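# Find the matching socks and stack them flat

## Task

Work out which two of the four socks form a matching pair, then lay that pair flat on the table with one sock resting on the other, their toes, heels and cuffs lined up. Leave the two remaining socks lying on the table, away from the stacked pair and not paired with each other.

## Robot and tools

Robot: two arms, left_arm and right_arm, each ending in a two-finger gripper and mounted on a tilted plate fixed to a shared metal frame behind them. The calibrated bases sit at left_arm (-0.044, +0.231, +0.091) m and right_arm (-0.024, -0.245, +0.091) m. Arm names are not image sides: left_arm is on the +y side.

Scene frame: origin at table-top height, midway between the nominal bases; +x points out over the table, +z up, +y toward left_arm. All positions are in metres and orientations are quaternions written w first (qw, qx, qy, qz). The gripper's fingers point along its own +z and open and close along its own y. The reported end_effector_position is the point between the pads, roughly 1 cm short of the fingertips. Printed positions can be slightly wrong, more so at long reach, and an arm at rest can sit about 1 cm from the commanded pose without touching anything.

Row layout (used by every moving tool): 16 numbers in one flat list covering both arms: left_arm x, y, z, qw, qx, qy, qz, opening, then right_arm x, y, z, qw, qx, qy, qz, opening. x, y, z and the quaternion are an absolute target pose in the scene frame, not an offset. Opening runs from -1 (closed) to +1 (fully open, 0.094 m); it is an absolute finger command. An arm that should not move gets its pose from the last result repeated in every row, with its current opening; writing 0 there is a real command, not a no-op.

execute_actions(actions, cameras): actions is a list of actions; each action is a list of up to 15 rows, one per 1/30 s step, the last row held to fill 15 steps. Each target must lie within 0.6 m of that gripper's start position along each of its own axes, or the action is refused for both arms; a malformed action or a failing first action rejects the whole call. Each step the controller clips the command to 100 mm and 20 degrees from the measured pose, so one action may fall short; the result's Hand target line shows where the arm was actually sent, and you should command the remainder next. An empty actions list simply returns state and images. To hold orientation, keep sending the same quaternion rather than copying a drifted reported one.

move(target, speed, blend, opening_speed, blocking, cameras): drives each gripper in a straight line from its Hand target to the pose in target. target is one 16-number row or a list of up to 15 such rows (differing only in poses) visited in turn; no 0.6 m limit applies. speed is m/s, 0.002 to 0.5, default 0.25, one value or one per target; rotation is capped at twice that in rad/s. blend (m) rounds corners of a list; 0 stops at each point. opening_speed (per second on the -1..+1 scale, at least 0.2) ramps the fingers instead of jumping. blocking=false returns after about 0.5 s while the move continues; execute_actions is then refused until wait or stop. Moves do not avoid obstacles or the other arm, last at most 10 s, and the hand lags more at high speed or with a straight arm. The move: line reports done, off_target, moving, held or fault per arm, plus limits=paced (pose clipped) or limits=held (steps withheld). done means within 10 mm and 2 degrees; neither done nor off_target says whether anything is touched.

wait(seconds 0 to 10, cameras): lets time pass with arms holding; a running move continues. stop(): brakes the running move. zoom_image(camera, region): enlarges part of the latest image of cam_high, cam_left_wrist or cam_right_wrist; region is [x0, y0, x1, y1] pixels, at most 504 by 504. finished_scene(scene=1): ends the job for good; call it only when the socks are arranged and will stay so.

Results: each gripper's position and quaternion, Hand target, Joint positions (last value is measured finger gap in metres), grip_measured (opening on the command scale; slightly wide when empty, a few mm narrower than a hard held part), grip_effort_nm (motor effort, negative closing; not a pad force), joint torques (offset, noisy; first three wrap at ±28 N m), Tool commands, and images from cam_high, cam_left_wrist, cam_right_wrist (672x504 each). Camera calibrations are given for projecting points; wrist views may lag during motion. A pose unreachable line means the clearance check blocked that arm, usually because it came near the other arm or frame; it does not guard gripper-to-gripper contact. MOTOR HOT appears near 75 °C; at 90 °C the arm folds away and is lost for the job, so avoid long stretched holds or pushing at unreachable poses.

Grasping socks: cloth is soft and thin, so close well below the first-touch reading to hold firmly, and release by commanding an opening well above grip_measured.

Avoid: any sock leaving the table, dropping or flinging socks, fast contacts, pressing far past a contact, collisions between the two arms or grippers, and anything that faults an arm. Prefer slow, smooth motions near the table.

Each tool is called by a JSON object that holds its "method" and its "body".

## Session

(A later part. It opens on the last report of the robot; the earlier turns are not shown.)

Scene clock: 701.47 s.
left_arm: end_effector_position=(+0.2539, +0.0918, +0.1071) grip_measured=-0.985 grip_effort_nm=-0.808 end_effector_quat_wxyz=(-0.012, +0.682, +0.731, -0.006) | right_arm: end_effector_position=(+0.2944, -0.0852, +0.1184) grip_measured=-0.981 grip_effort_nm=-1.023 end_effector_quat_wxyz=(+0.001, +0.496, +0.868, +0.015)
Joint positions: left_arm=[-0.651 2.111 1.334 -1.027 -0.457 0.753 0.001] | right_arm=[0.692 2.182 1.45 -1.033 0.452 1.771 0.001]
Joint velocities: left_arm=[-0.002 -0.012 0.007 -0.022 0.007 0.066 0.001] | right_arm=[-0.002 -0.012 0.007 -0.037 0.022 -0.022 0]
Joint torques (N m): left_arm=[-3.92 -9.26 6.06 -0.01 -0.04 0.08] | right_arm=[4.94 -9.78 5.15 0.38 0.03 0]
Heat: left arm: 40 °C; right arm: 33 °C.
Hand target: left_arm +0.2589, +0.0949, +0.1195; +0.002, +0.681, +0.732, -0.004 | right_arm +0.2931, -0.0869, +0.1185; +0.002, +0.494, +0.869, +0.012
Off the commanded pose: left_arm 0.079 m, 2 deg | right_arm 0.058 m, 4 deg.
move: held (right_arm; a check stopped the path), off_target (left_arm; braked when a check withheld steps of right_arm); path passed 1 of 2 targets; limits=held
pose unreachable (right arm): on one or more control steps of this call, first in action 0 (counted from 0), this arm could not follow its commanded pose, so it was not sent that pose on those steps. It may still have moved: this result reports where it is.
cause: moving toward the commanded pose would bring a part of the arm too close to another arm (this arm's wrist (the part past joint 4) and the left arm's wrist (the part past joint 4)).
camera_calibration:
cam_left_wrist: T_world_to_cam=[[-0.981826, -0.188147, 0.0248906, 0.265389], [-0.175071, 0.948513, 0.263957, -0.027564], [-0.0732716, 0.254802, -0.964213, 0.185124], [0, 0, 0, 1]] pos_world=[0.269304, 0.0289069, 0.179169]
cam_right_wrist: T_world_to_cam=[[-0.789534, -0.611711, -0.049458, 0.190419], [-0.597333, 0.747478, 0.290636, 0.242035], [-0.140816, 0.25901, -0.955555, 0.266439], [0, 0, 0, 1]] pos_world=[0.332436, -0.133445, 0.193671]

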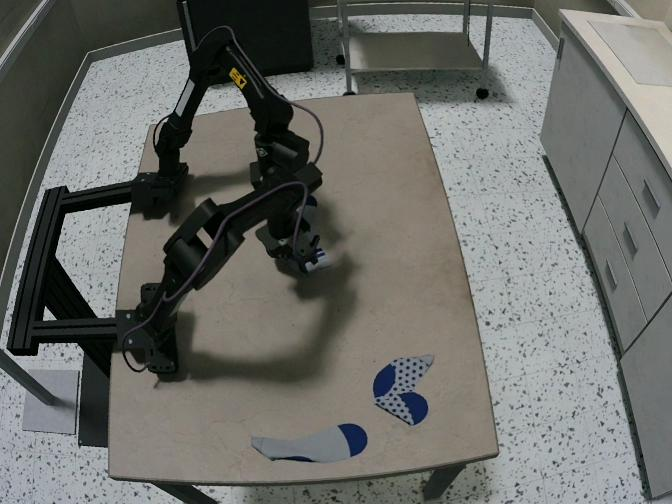

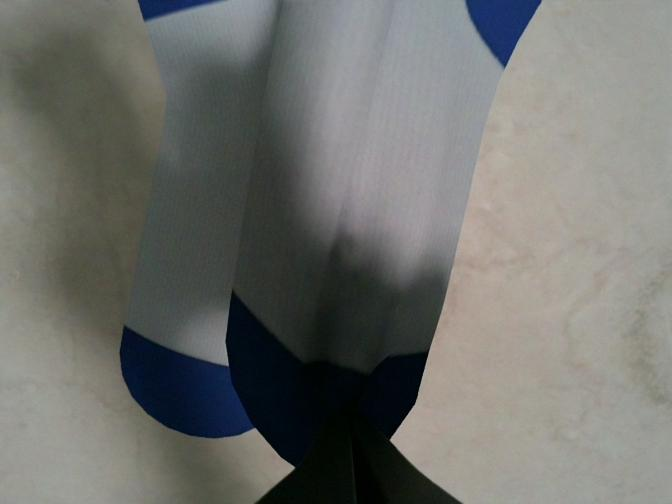

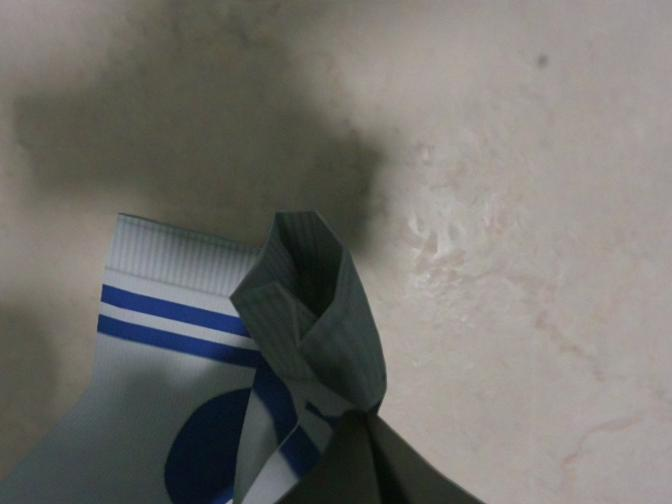

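{"method": "move", "body": {"target": [[0.258, 0.095, 0.12, 0.118, 0.67, 0.722, -0.127, -1, 0.294, -0.087, 0.12, -0.09, 0.512, 0.841, 0.148, -1],[0.303, 0.154, 0.12, 0.118, 0.67, 0.722, -0.127, -1, 0.313, -0.032, 0.12, -0.09, 0.512, 0.841, 0.148, -1]], "speed": 0.12}}

Scene clock: 712.27 s.
left_arm: end_effector_position=(+0.2970, +0.1490, +0.1066) grip_measured=-0.985 grip_effort_nm=-0.813 end_effector_quat_wxyz=(+0.104, +0.672, +0.721, -0.131) | right_arm: end_effector_position=(+0.3124, -0.0404, +0.1176) grip_measured=-0.981 grip_effort_nm=-1.028 end_effector_quat_wxyz=(-0.091, +0.517, +0.839, +0.145)
Joint positions: left_arm=[-0.325 1.885 1.237 -0.859 -0.184 1.164 0.001] | right_arm=[0.627 2.162 1.415 -0.803 0.194 1.71 0.001]
Joint velocities: left_arm=[-0.002 -0.007 -0.007 0.007 -0.022 0.007 0.001] | right_arm=[0.002 -0.012 -0.012 0.007 -0.037 -0.007 -0.001]
Joint torques (N m): left_arm=[-3.64 -8.32 7.25 0.22 0.31 0.05] | right_arm=[6.37 -8.18 7.6 0.66 -0.18 0.09]
Heat: left arm: 40 °C; right arm: 34 °C.
Hand target: left_arm +0.3035, +0.1509, +0.1202; +0.121, +0.670, +0.720, -0.131 | right_arm +0.3130, -0.0324, +0.1200; -0.091, +0.514, +0.841, +0.146
Off the commanded pose: left_arm 0.016 m, 2 deg | right_arm 0.009 m, 1 deg.
move: off_target (left_arm)
camera_calibration:
cam_left_wrist: T_world_to_cam=[[-0.980841, -0.173103, 0.0893633, 0.309071], [-0.179502, 0.981312, -0.0693181, -0.0421522], [-0.0756941, -0.084031, -0.993584, 0.227521], [0, 0, 0, 1]] pos_world=[0.312805, 0.113985, 0.195519]
cam_right_wrist: T_world_to_cam=[[-0.829625, -0.519118, -0.20552, 0.266574], [-0.53944, 0.65037, 0.534812, 0.168833], [-0.143967, 0.554559, -0.819596, 0.253547], [0, 0, 0, 1]] pos_world=[0.348734, -0.112028, 0.172299]

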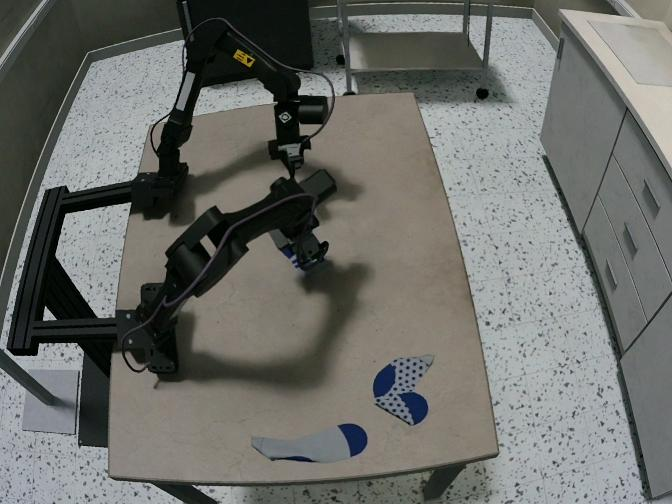

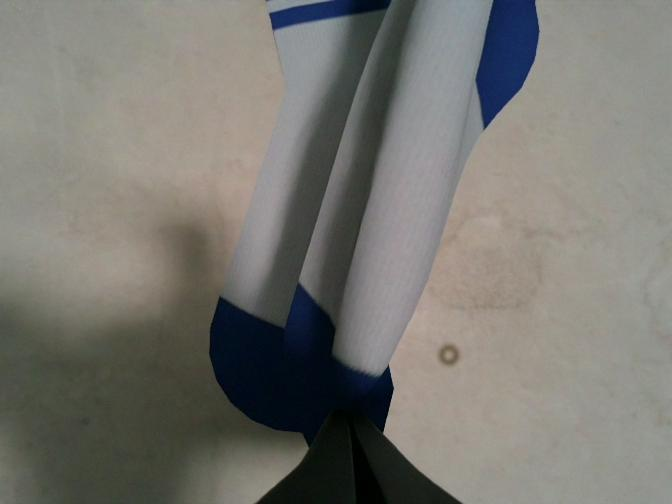

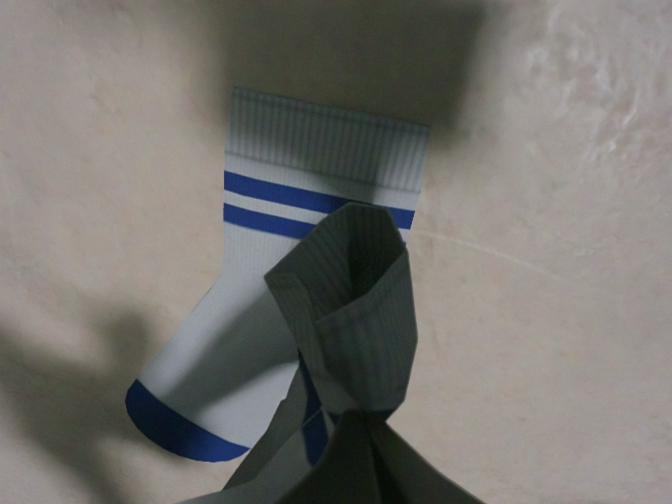

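{"method": "move", "body": {"target": [0.306, 0.155, 0.065, 0.118, 0.67, 0.722, -0.127, -1, 0.342, -0.018, 0.06, -0.09, 0.512, 0.841, 0.148, -1], "speed": 0.08}}

Scene clock: 730.53 s.
left_arm: end_effector_position=(+0.3057, +0.1589, +0.0682) grip_measured=-0.985 grip_effort_nm=-0.803 end_effector_quat_wxyz=(+0.115, +0.669, +0.725, -0.122) | right_arm: end_effector_position=(+0.3357, -0.0237, +0.0617) grip_measured=-0.981 grip_effort_nm=-1.018 end_effector_quat_wxyz=(-0.092, +0.514, +0.841, +0.141)
Joint positions: left_arm=[-0.241 1.923 1.163 -0.702 -0.183 1.249 0.001] | right_arm=[0.561 2.339 1.478 -0.685 0.194 1.639 0.001]
Joint velocities: left_arm=[-0.007 0.007 0.012 -0.081 0.022 -0.037 -0.001] | right_arm=[0.007 -0.002 -0.007 0.022 0.037 -0.051 -0.001]
Joint torques (N m): left_arm=[-3.49 -5.76 4.15 0.64 0.28 0.07] | right_arm=[5.56 -9.35 7.12 0.81 -0.19 -0.09]
Heat: left arm: 40 °C; right arm: 35 °C.
Hand target: left_arm +0.3053, +0.1549, +0.0652; +0.119, +0.670, +0.722, -0.128 | right_arm +0.3421, -0.0183, +0.0598; -0.090, +0.512, +0.841, +0.147
Off the commanded pose: left_arm 0.005 m, 1 deg | right_arm 0.009 m, 1 deg.
move: done
camera_calibration:
cam_left_wrist: T_world_to_cam=[[-0.980199, -0.187179, 0.0646104, 0.326498], [-0.191852, 0.978489, -0.0758422, -0.0482894], [-0.0490244, -0.0867361, -0.995024, 0.183228], [0, 0, 0, 1]] pos_world=[0.319751, 0.124257, 0.157559]
cam_right_wrist: T_world_to_cam=[[-0.826392, -0.526933, -0.198539, 0.281408], [-0.542169, 0.649357, 0.53328, 0.201496], [-0.15208, 0.54834, -0.82231, 0.20452], [0, 0, 0, 1]] pos_world=[0.372902, -0.0947061, 0.116596]

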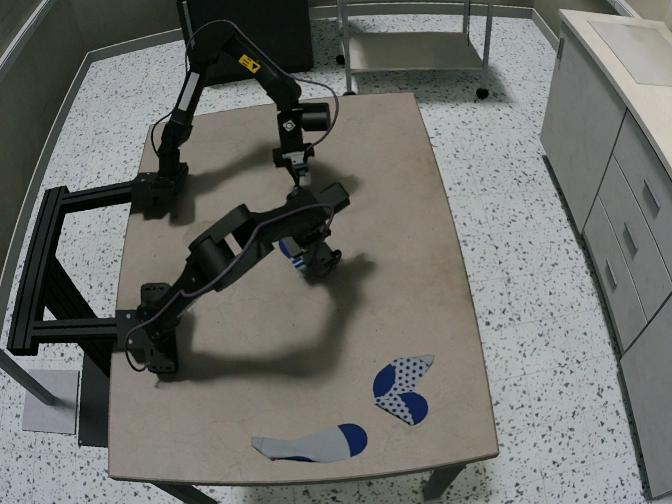

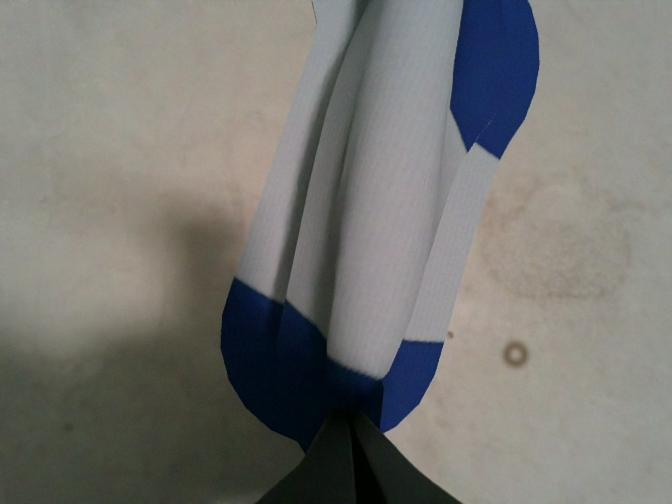

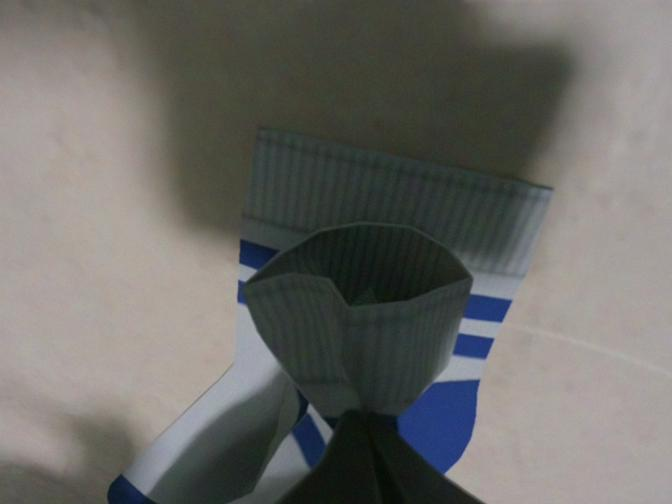

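{"method": "move", "body": {"target": [[0.307, 0.132, 0.035, 0.118, 0.67, 0.722, -0.127, -1, 0.342, -0.006, 0.035, -0.09, 0.512, 0.841, 0.148, -1],[0.307, 0.146, 0.013, 0.118, 0.67, 0.722, -0.127, -1, 0.346, -0.023, 0.013, -0.09, 0.512, 0.841, 0.148, -1]], "speed": 0.06}}

Scene clock: 742.80 s.
left_arm: end_effector_position=(+0.3080, +0.1512, +0.0171) grip_measured=-0.985 grip_effort_nm=-0.803 end_effector_quat_wxyz=(+0.115, +0.668, +0.726, -0.120) | right_arm: end_effector_position=(+0.3590, -0.0261, +0.0272) grip_measured=-0.981 grip_effort_nm=-1.018 end_effector_quat_wxyz=(-0.080, +0.521, +0.835, +0.160)
Joint positions: left_arm=[-0.188 2.042 1.11 -0.518 -0.182 1.301 0.001] | right_arm=[0.493 2.408 1.478 -0.555 0.193 1.571 0.001]
Joint velocities: left_arm=[-0.007 0.007 0.002 -0.007 0.037 0.051 0] | right_arm=[0.007 0.002 -0.007 0.007 -0.022 0.022 0]
Joint torques (N m): left_arm=[-3.66 -6.15 3.64 0.55 0.33 0.05] | right_arm=[5.89 -9.4 3.55 0.87 -0.24 -0.08]
Heat: left arm: 40 °C; right arm: 35 °C.
Hand target: left_arm +0.3059, +0.1461, +0.0136; +0.118, +0.670, +0.722, -0.127 | right_arm +0.3460, -0.0235, +0.0130; -0.090, +0.512, +0.841, +0.147
Off the commanded pose: left_arm 0.007 m, 1 deg | right_arm 0.020 m, 2 deg.
move: off_target (right_arm)
camera_calibration:
cam_left_wrist: T_world_to_cam=[[-0.979821, -0.190324, 0.0610481, 0.331037], [-0.194537, 0.978199, -0.0726797, -0.0434095], [-0.0458845, -0.0830892, -0.995485, 0.130362], [0, 0, 0, 1]] pos_world=[0.321894, 0.116299, 0.106409]
cam_right_wrist: T_world_to_cam=[[-0.831048, -0.502023, -0.239442, 0.296031], [-0.545625, 0.652282, 0.526139, 0.235516], [-0.10795, 0.567892, -0.815994, 0.165529], [0, 0, 0, 1]] pos_world=[0.392388, -0.0990114, 0.0820391]

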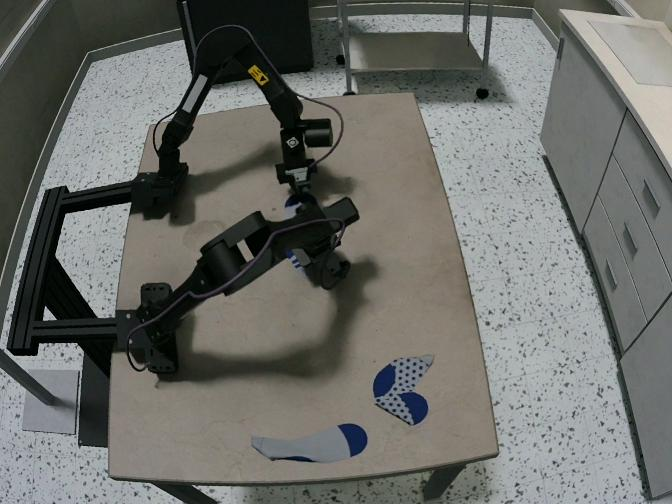

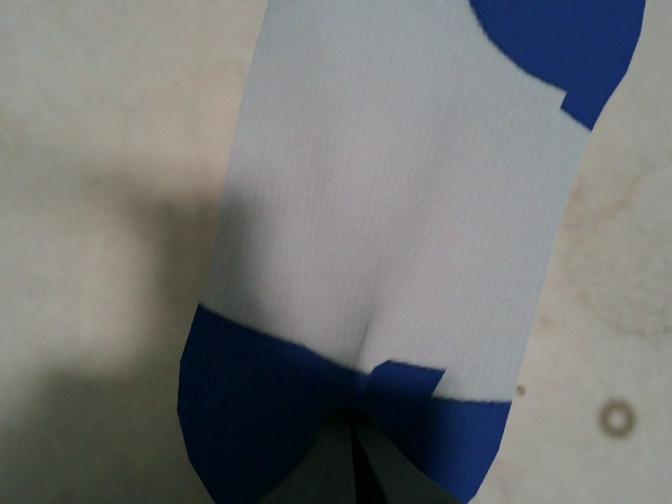

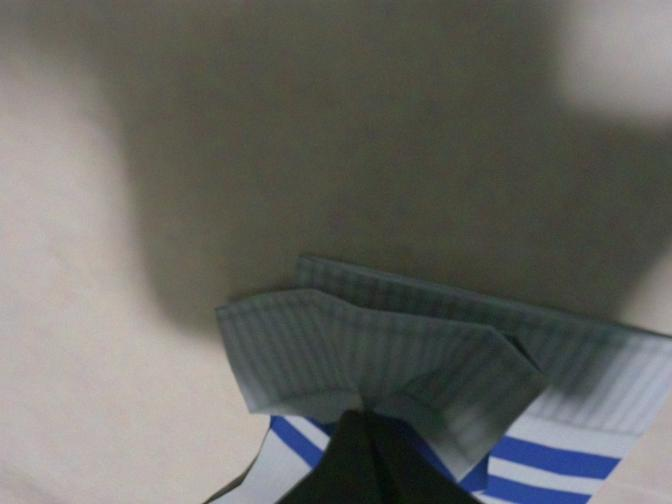

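{"method": "move", "body": {"target": [0.3065, 0.144, 0.013, 0.118, 0.67, 0.722, -0.127, -1, 0.333, -0.036, 0.016, -0.09, 0.512, 0.841, 0.148, -1], "speed": 0.05, "cameras": ["cam_left_wrist","cam_right_wrist"]}}

Scene clock: 748.53 s.
left_arm: end_effector_position=(+0.3076, +0.1505, +0.0158) grip_measured=-0.985 grip_effort_nm=-0.803 end_effector_quat_wxyz=(+0.114, +0.668, +0.725, -0.120) | right_arm: end_effector_position=(+0.3463, -0.0275, +0.0224) grip_measured=-0.981 grip_effort_nm=-1.018 end_effector_quat_wxyz=(-0.083, +0.518, +0.835, +0.167)
Joint positions: left_arm=[-0.188 2.047 1.11 -0.516 -0.181 1.302 0.001] | right_arm=[0.493 2.379 1.392 -0.49 0.181 1.563 0.001]
Joint velocities: left_arm=[0.017 -0.017 -0.002 -0.051 -0.022 -0.037 0] | right_arm=[0.012 -0.027 -0.012 0.022 0.037 -0.051 0]
Joint torques (N m): left_arm=[-4.03 -5.94 3.84 0.53 0.32 0] | right_arm=[5.23 -11.81 2.77 0.53 -0.11 -0.09]
Heat: left arm: 40 °C; right arm: 36 °C.
Hand target: left_arm +0.3062, +0.1442, +0.0132; +0.118, +0.670, +0.722, -0.127 | right_arm +0.3337, -0.0356, +0.0159; -0.090, +0.512, +0.841, +0.148
Off the commanded pose: left_arm 0.007 m, 1 deg | right_arm 0.017 m, 2 deg.
move: off_target (right_arm)
camera_calibration:
cam_left_wrist: T_world_to_cam=[[-0.980064, -0.188459, 0.0629119, 0.330282], [-0.192828, 0.97854, -0.0726377, -0.0434104], [-0.0478726, -0.0833208, -0.995372, 0.129663], [0, 0, 0, 1]] pos_world=[0.321534, 0.115527, 0.105131]
cam_right_wrist: T_world_to_cam=[[-0.827088, -0.503273, -0.250285, 0.282377], [-0.551613, 0.641275, 0.533376, 0.233703], [-0.107933, 0.579209, -0.808002, 0.161155], [0, 0, 0, 1]] pos_world=[0.379858, -0.101097, 0.0762373]
Images, in order (width x height): cam_left_wrist 672x504, cam_right_wrist 672x504.

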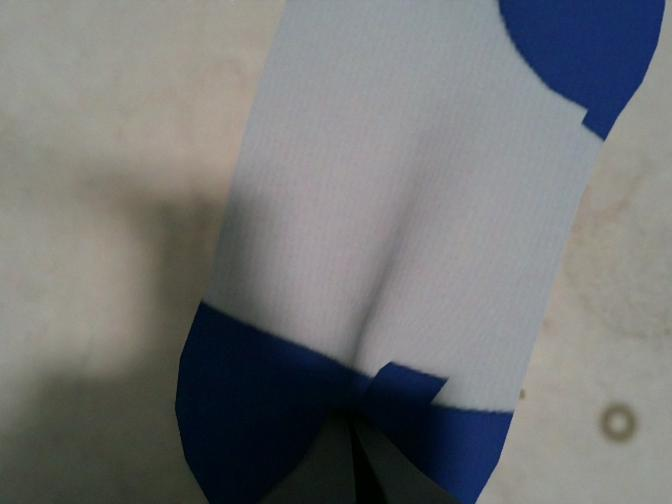

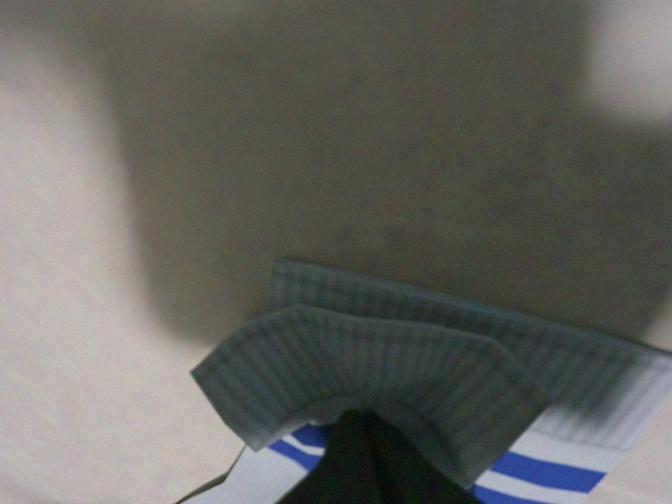

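{"method": "move", "body": {"target": [[0.3065, 0.144, 0.013, 0.118, 0.67, 0.722, -0.127, -1, 0.34, -0.022, 0.045, -0.09, 0.512, 0.841, 0.148, -1],[0.3065, 0.144, 0.013, 0.118, 0.67, 0.722, -0.127, -1, 0.326, -0.03, 0.045, -0.09, 0.512, 0.841, 0.148, -1]], "speed": 0.05, "cameras": ["cam_left_wrist","cam_right_wrist"]}}

Scene clock: 757.13 s.
left_arm: end_effector_position=(+0.3076, +0.1505, +0.0158) grip_measured=-0.985 grip_effort_nm=-0.808 end_effector_quat_wxyz=(+0.114, +0.668, +0.725, -0.120) | right_arm: end_effector_position=(+0.3283, -0.0299, +0.0345) grip_measured=-0.981 grip_effort_nm=-1.013 end_effector_quat_wxyz=(-0.097, +0.514, +0.840, +0.144)
Joint positions: left_arm=[-0.188 2.047 1.11 -0.516 -0.181 1.302 0.001] | right_arm=[0.522 2.348 1.387 -0.577 0.181 1.602 0.001]
Joint velocities: left_arm=[0.007 0.002 -0.002 -0.007 -0.051 -0.051 0.001] | right_arm=[0.002 -0.007 -0.012 0.022 -0.007 -0.022 0]
Joint torques (N m): left_arm=[-4.1 -6.11 3.96 0.54 0.29 0.01] | right_arm=[7.16 -13.7 3.63 0.65 -0.1 0.1]
Heat: left arm: 40 °C; right arm: 36 °C.
Hand target: left_arm +0.3062, +0.1442, +0.0132; +0.118, +0.670, +0.722, -0.127 | right_arm +0.3258, -0.0296, +0.0447; -0.090, +0.512, +0.841, +0.149
Off the commanded pose: left_arm 0.007 m, 1 deg | right_arm 0.011 m, 1 deg.
move: off_target (right_arm)
camera_calibration:
cam_left_wrist: T_world_to_cam=[[-0.980064, -0.188459, 0.0629119, 0.330282], [-0.192828, 0.97854, -0.0726377, -0.0434104], [-0.0478726, -0.0833208, -0.995372, 0.129663], [0, 0, 0, 1]] pos_world=[0.321534, 0.115527, 0.105131]
cam_right_wrist: T_world_to_cam=[[-0.8279, -0.524054, -0.199873, 0.267234], [-0.53881, 0.64414, 0.542926, 0.214381], [-0.155777, 0.557181, -0.815649, 0.185702], [0, 0, 0, 1]] pos_world=[0.365682, -0.101516, 0.0884879]
Images, in order (width x height): cam_left_wrist 672x504, cam_right_wrist 672x504.

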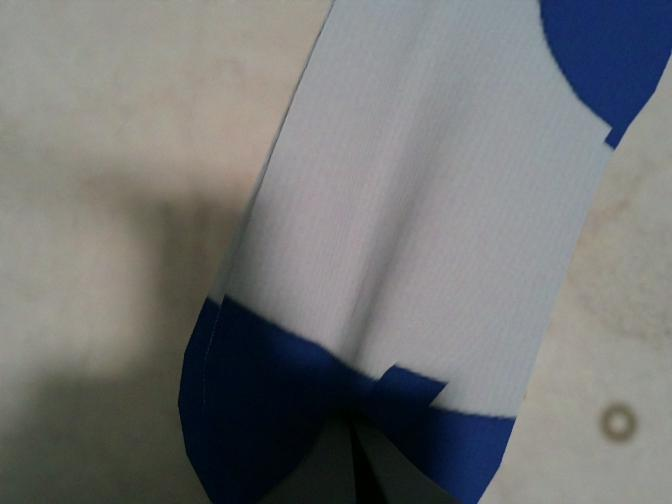

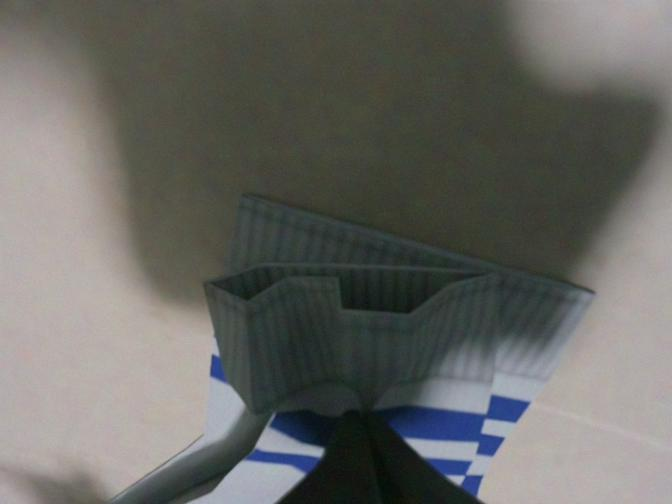

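{"method": "move", "body": {"target": [[0.3065, 0.144, 0.013, 0.118, 0.67, 0.722, -0.127, -1, 0.326, -0.033, 0.035, -0.1015, 0.5747, 0.7998, 0.141, -1],[0.3065, 0.144, 0.013, 0.118, 0.67, 0.722, -0.127, -1, 0.325, -0.037, 0.018, -0.1015, 0.5747, 0.7998, 0.141, -1]], "speed": 0.05, "cameras": ["cam_left_wrist","cam_right_wrist"]}}

Scene clock: 766.97 s.
left_arm: end_effector_position=(+0.3077, +0.1504, +0.0158) grip_measured=-0.985 grip_effort_nm=-0.799 end_effector_quat_wxyz=(+0.114, +0.668, +0.725, -0.120) | right_arm: end_effector_position=(+0.3276, -0.0341, +0.0226) grip_measured=-0.981 grip_effort_nm=-1.013 end_effector_quat_wxyz=(-0.105, +0.576, +0.798, +0.143)
Joint positions: left_arm=[-0.188 2.047 1.11 -0.516 -0.181 1.302 0.001] | right_arm=[0.5 2.348 1.34 -0.511 0.179 1.726 0.001]
Joint velocities: left_arm=[-0.012 -0.007 0.002 -0.007 0.007 0.007 0] | right_arm=[0.002 -0.017 0.012 -0.051 0.11 0.022 0.001]
Joint torques (N m): left_arm=[-4.07 -5.89 3.99 0.52 0.3 -0.04] | right_arm=[5.14 -10.91 3.38 0.92 -0.1 -0.09]
Heat: left arm: 40 °C; right arm: 36 °C.
Hand target: left_arm +0.3063, +0.1442, +0.0132; +0.118, +0.670, +0.722, -0.127 | right_arm +0.3251, -0.0372, +0.0178; -0.102, +0.575, +0.800, +0.140
Off the commanded pose: left_arm 0.007 m, 1 deg | right_arm 0.006 m, 1 deg.
move: done
camera_calibration:
cam_left_wrist: T_world_to_cam=[[-0.98005, -0.188636, 0.0626057, 0.330395], [-0.192986, 0.978499, -0.0727697, -0.0433194], [-0.0475327, -0.0833999, -0.995382, 0.12958], [0, 0, 0, 1]] pos_world=[0.321603, 0.115519, 0.105144]
cam_right_wrist: T_world_to_cam=[[-0.901905, -0.397746, -0.168422, 0.289926], [-0.41871, 0.709335, 0.567032, 0.185448], [-0.106067, 0.581929, -0.806293, 0.16256], [0, 0, 0, 1]] pos_world=[0.356377, -0.110826, 0.0747459]
Images, in order (width x height): cam_left_wrist 672x504, cam_right_wrist 672x504.

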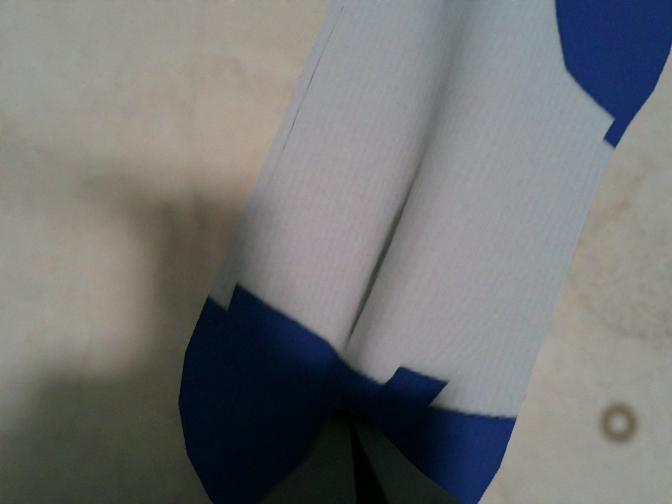

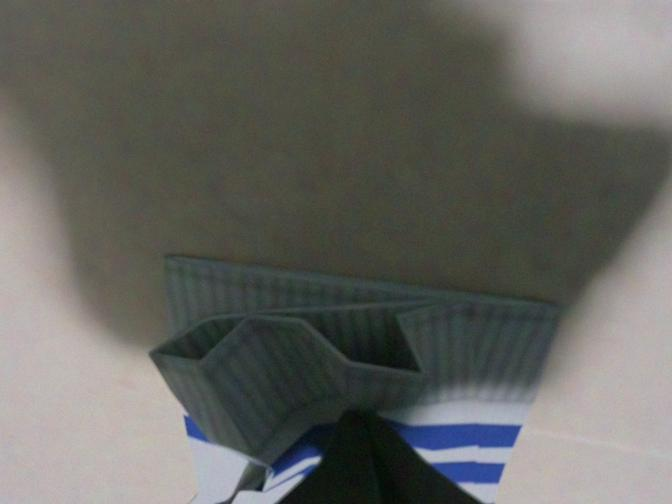

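{"method": "move", "body": {"target": [0.3065, 0.144, 0.01, 0.118, 0.67, 0.722, -0.127, -1, 0.325, -0.045, 0.008, -0.1015, 0.5747, 0.7998, 0.141, -1], "speed": 0.03, "cameras": ["cam_left_wrist","cam_right_wrist"]}}

Scene clock: 772.33 s.
left_arm: end_effector_position=(+0.3081, +0.1495, +0.0143) grip_measured=-0.985 grip_effort_nm=-0.803 end_effector_quat_wxyz=(+0.115, +0.668, +0.725, -0.120) | right_arm: end_effector_position=(+0.3280, -0.0344, +0.0209) grip_measured=-0.981 grip_effort_nm=-1.013 end_effector_quat_wxyz=(-0.111, +0.570, +0.799, +0.155)
Joint positions: left_arm=[-0.188 2.053 1.11 -0.509 -0.181 1.302 0.001] | right_arm=[0.487 2.342 1.322 -0.484 0.156 1.699 0.001]
Joint velocities: left_arm=[-0.012 -0.007 -0.007 0.007 0.037 0.051 0] | right_arm=[0.002 0.017 -0.002 -0.037 -0.007 0.007 0.001]
Joint torques (N m): left_arm=[-3.67 -6.01 3.64 0.54 0.29 0] | right_arm=[4.01 -10.3 2.73 0.96 0.11 -0.11]
Heat: left arm: 40 °C; right arm: 36 °C.
Hand target: left_arm +0.3062, +0.1442, +0.0102; +0.118, +0.670, +0.722, -0.127 | right_arm +0.3247, -0.0450, +0.0083; -0.102, +0.575, +0.800, +0.140
Off the commanded pose: left_arm 0.007 m, 1 deg | right_arm 0.017 m, 2 deg.
move: off_target (right_arm)
camera_calibration:
cam_left_wrist: T_world_to_cam=[[-0.980005, -0.189167, 0.0616874, 0.330794], [-0.193458, 0.978377, -0.073166, -0.0422233], [-0.046513, -0.083637, -0.99541, 0.127676], [0, 0, 0, 1]] pos_world=[0.32195, 0.114564, 0.103595]
cam_right_wrist: T_world_to_cam=[[-0.896916, -0.402289, -0.183592, 0.288397], [-0.428909, 0.690403, 0.582564, 0.189262], [-0.107607, 0.601255, -0.791779, 0.162253], [0, 0, 0, 1]] pos_world=[0.357303, -0.112204, 0.0711589]
Images, in order (width x height): cam_left_wrist 672x504, cam_right_wrist 672x504.

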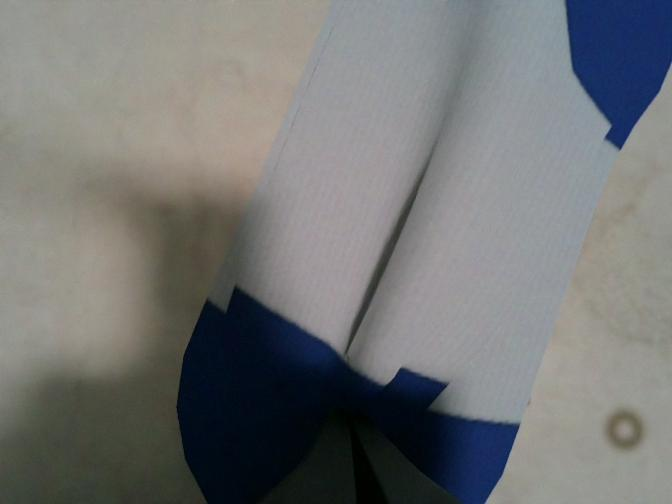

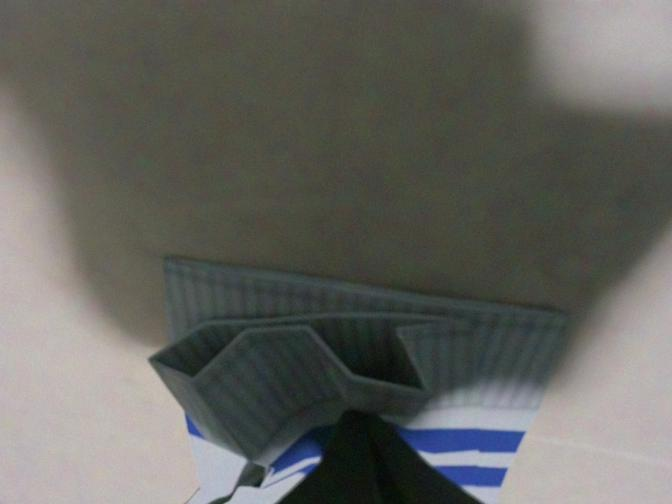

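{"method": "move", "body": {"target": [0.3065, 0.144, 0.012, 0.118, 0.67, 0.722, -0.127, 0.2, 0.325, -0.045, 0.01, -0.1015, 0.5747, 0.7998, 0.141, 0.2], "opening_speed": 0.8, "cameras": ["cam_left_wrist","cam_right_wrist"]}}

{"method": "move", "body": {"target": [0.3065, 0.154, 0.15, 0.118, 0.67, 0.722, -0.127, 0.2, 0.325, -0.055, 0.15, -0.1015, 0.5747, 0.7998, 0.141, 0.2], "speed": 0.12}}

Scene clock: 777.07 s.
left_arm: end_effector_position=(+0.3083, +0.1494, +0.0143) grip_measured=+0.198 grip_effort_nm=0.100 end_effector_quat_wxyz=(+0.115, +0.668, +0.725, -0.120) | right_arm: end_effector_position=(+0.3426, -0.0302, +0.0250) grip_measured=+0.197 grip_effort_nm=0.115 end_effector_quat_wxyz=(-0.097, +0.577, +0.790, +0.180)
Joint positions: left_arm=[-0.188 2.053 1.11 -0.508 -0.181 1.302 0.056] | right_arm=[0.485 2.336 1.321 -0.426 0.157 1.698 0.056]
Joint velocities: left_arm=[-0.002 -0.002 -0.007 0.037 0.022 0.007 -0.001] | right_arm=[-0.022 -0.012 -0.017 0.037 -0.007 -0.037 -0.001]
Joint torques (N m): left_arm=[-4 -6.17 3.79 0.48 0.3 -0.01] | right_arm=[4.45 -10.32 3 0.35 0.1 -0.08]
Heat: left arm: 40 °C; right arm: 36 °C.
Hand target: left_arm +0.3064, +0.1442, +0.0121; +0.118, +0.670, +0.722, -0.127 | right_arm +0.3254, -0.0447, +0.0107; -0.101, +0.574, +0.800, +0.142
Off the commanded pose: left_arm 0.006 m, 1 deg | right_arm 0.027 m, 5 deg.
move: off_target (right_arm)
camera_calibration:
cam_left_wrist: T_world_to_cam=[[-0.979975, -0.189521, 0.0610753, 0.33102], [-0.193773, 0.978295, -0.0734304, -0.0420416], [-0.045833, -0.0837947, -0.995428, 0.127509], [0, 0, 0, 1]] pos_world=[0.322089, 0.114549, 0.103622]
cam_right_wrist: T_world_to_cam=[[-0.89899, -0.368374, -0.236892, 0.30704], [-0.435069, 0.688994, 0.579657, 0.192347], [-0.0503133, 0.62417, -0.779667, 0.145373], [0, 0, 0, 1]] pos_world=[0.367024, -0.110158, 0.0745825]
Images, in order (width x height): cam_left_wrist 672x504, cam_right_wrist 672x504.

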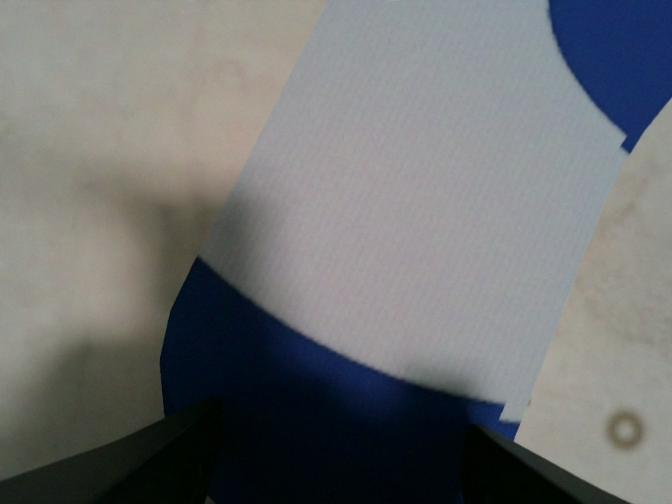

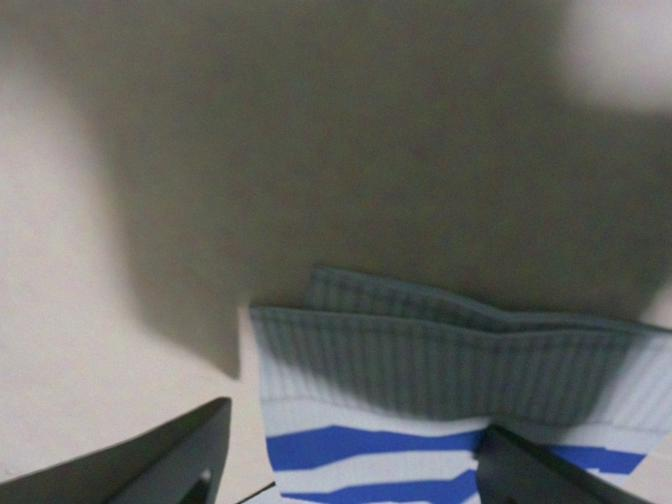

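Scene clock: 779.03 s.
left_arm: end_effector_position=(+0.3045, +0.1564, +0.1320) grip_measured=+0.198 grip_effort_nm=0.100 end_effector_quat_wxyz=(+0.098, +0.669, +0.725, -0.131) | right_arm: end_effector_position=(+0.3206, -0.0550, +0.1356) grip_measured=+0.198 grip_effort_nm=0.090 end_effector_quat_wxyz=(-0.109, +0.574, +0.800, +0.133)
Joint positions: left_arm=[-0.339 1.878 1.34 -0.981 -0.19 1.138 0.056] | right_arm=[0.605 2.139 1.483 -0.905 0.183 1.835 0.056]
Joint velocities: left_arm=[-0.007 0.017 -0.012 0.051 -0.007 0.007 -0.001] | right_arm=[-0.012 -0.007 -0.032 -0.037 -0.066 -0.139 0]
Joint torques (N m): left_arm=[-5.11 -8.39 7.34 0.26 0.2 -0.08] | right_arm=[6.46 -11.6 7.36 0.5 -0.1 0.1]
Heat: left arm: 40 °C; right arm: 37 °C.
Hand target: left_arm +0.3085, +0.1540, +0.1488; +0.116, +0.670, +0.722, -0.126 | right_arm +0.3237, -0.0551, +0.1505; -0.101, +0.574, +0.800, +0.143
Off the commanded pose: left_arm 0.018 m, 2 deg | right_arm 0.015 m, 1 deg.
move: off_target (left_arm, right_arm)
camera_calibration:
cam_left_wrist: T_world_to_cam=[[-0.978649, -0.181042, 0.0973163, 0.315009], [-0.187295, 0.980504, -0.059429, -0.0451205], [-0.0846599, -0.0763869, -0.993478, 0.25548], [0, 0, 0, 1]] pos_world=[0.321461, 0.120786, 0.220477]
cam_right_wrist: T_world_to_cam=[[-0.901211, -0.407115, -0.148583, 0.290886], [-0.415163, 0.712644, 0.565489, 0.132542], [-0.124332, 0.571311, -0.811262, 0.27107], [0, 0, 0, 1]] pos_world=[0.350879, -0.130896, 0.188178]

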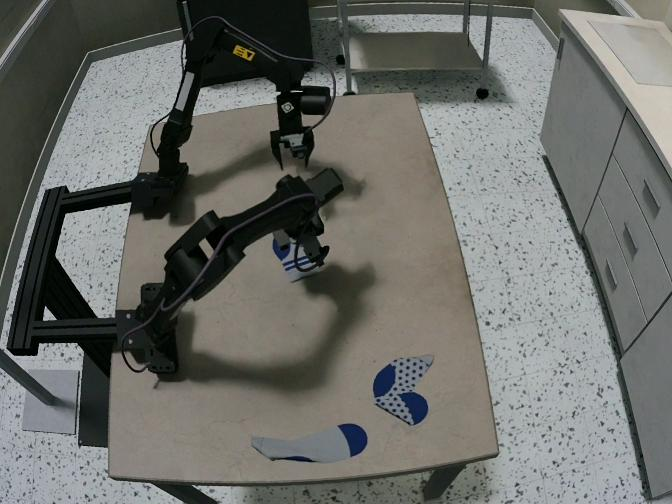

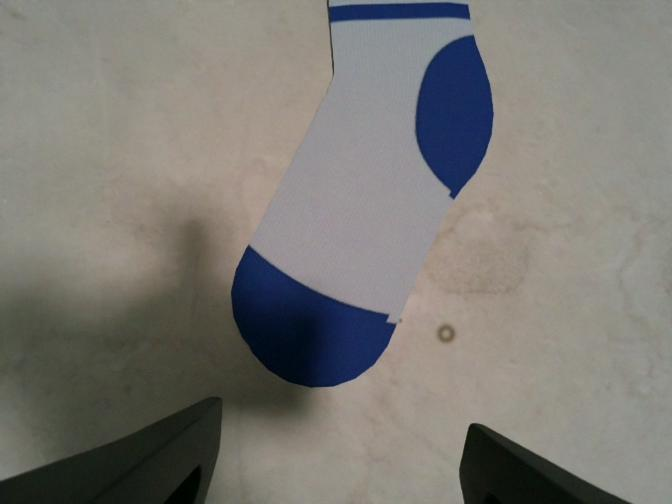

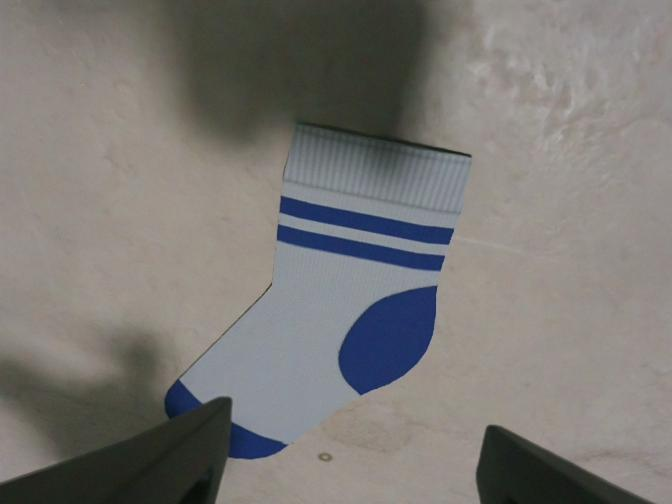

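{"method": "move", "body": {"target": [[0.29, 0.15, 0.28, 0, 0.545, 0.839, 0, 0.2, 0.26, -0.3, 0.25, 0, 0.5, 0.866, 0, 0.2],[0.25, 0.04, 0.29, 0, 0.545, 0.839, 0, 0.2, 0.22, -0.42, 0.25, 0, 0.5, 0.866, 0, 0.2]]}}

{"method": "zoom_image", "body": {"camera": "cam_left_wrist", "region": [100, 50, 450, 450]}}

Scene clock: 783.90 s.
left_arm: end_effector_position=(+0.2520, +0.0449, +0.2816) grip_measured=+0.198 grip_effort_nm=0.100 end_effector_quat_wxyz=(+0.066, +0.545, +0.836, -0.011) | right_arm: end_effector_position=(+0.2204, -0.4237, +0.2486) grip_measured=+0.198 grip_effort_nm=0.095 end_effector_quat_wxyz=(+0.033, +0.504, +0.863, +0.015)
Joint positions: left_arm=[-0.932 2.144 1.945 -1.562 -0.427 0.176 0.056] | right_arm=[0.04 1.252 1.441 -1.553 0.502 1.029 0.056]
Joint velocities: left_arm=[0.007 -0.012 0.002 0.022 -0.022 -0.051 0.001] | right_arm=[-0.012 0.002 -0.017 0.037 -0.007 -0.081 0]
Joint torques (N m): left_arm=[-4.07 -6.12 7.76 0.38 0.05 -0.06] | right_arm=[1.42 -4.16 5.64 0.35 -0.02 -0.08]
Heat: left arm: 40 °C; right arm: 37 °C.
Hand target: left_arm +0.2513, +0.0415, +0.2884; +0.073, +0.543, +0.836, -0.017 | right_arm +0.2173, -0.4245, +0.2494; +0.029, +0.499, +0.866, +0.013
Off the commanded pose: left_arm 0.010 m, 8 deg | right_arm 0.004 m, 4 deg.
joint sent to its limit (left arm) — joint 4 (wrist pitch), lower limit. The joint targets are off in orientation, not in position.
joint sent to its limit (right arm) — joint 4 (wrist pitch), lower limit. The joint targets are off in position and orientation.
move: off_target (left_arm, right_arm)
camera_calibration:
cam_left_wrist: T_world_to_cam=[[-0.858366, -0.511773, -0.035999, 0.250931], [-0.511932, 0.849803, 0.125541, 0.0988064], [-0.0336565, 0.126189, -0.991435, 0.368612], [0, 0, 0, 1]] pos_world=[0.278379, -0.00206132, 0.362084]
cam_right_wrist: T_world_to_cam=[[-0.797901, -0.598247, -0.0738525, -0.0549896], [-0.597108, 0.767645, 0.232773, 0.435949], [-0.0825633, 0.229828, -0.969723, 0.446395], [0, 0, 0, 1]] pos_world=[0.253288, -0.470146, 0.327341]

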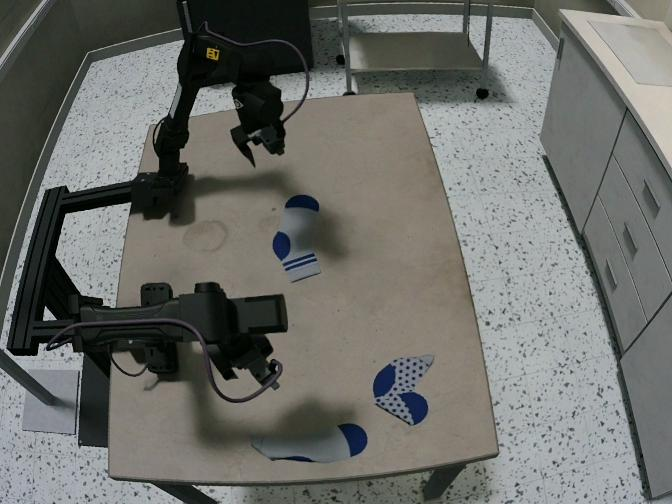

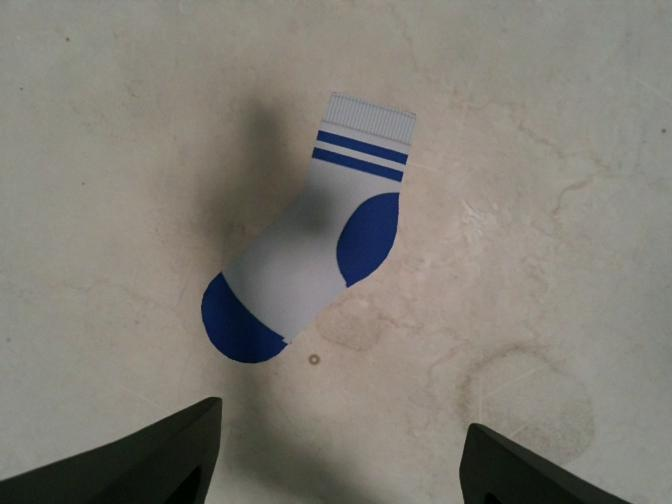

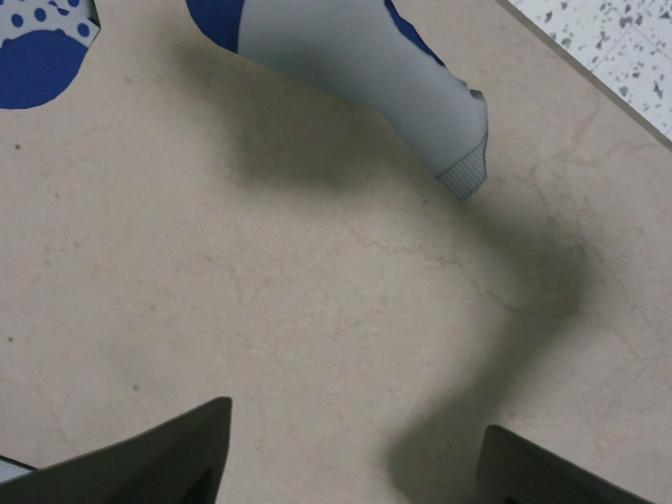

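Scaled by 1.260.

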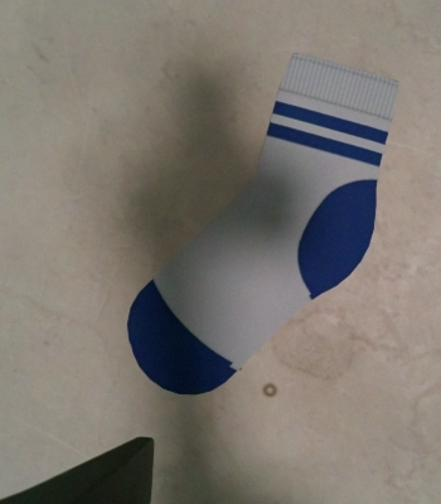

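{"method": "finished_scene", "body": {"scene": 1}}

The scene is finished: the task was done.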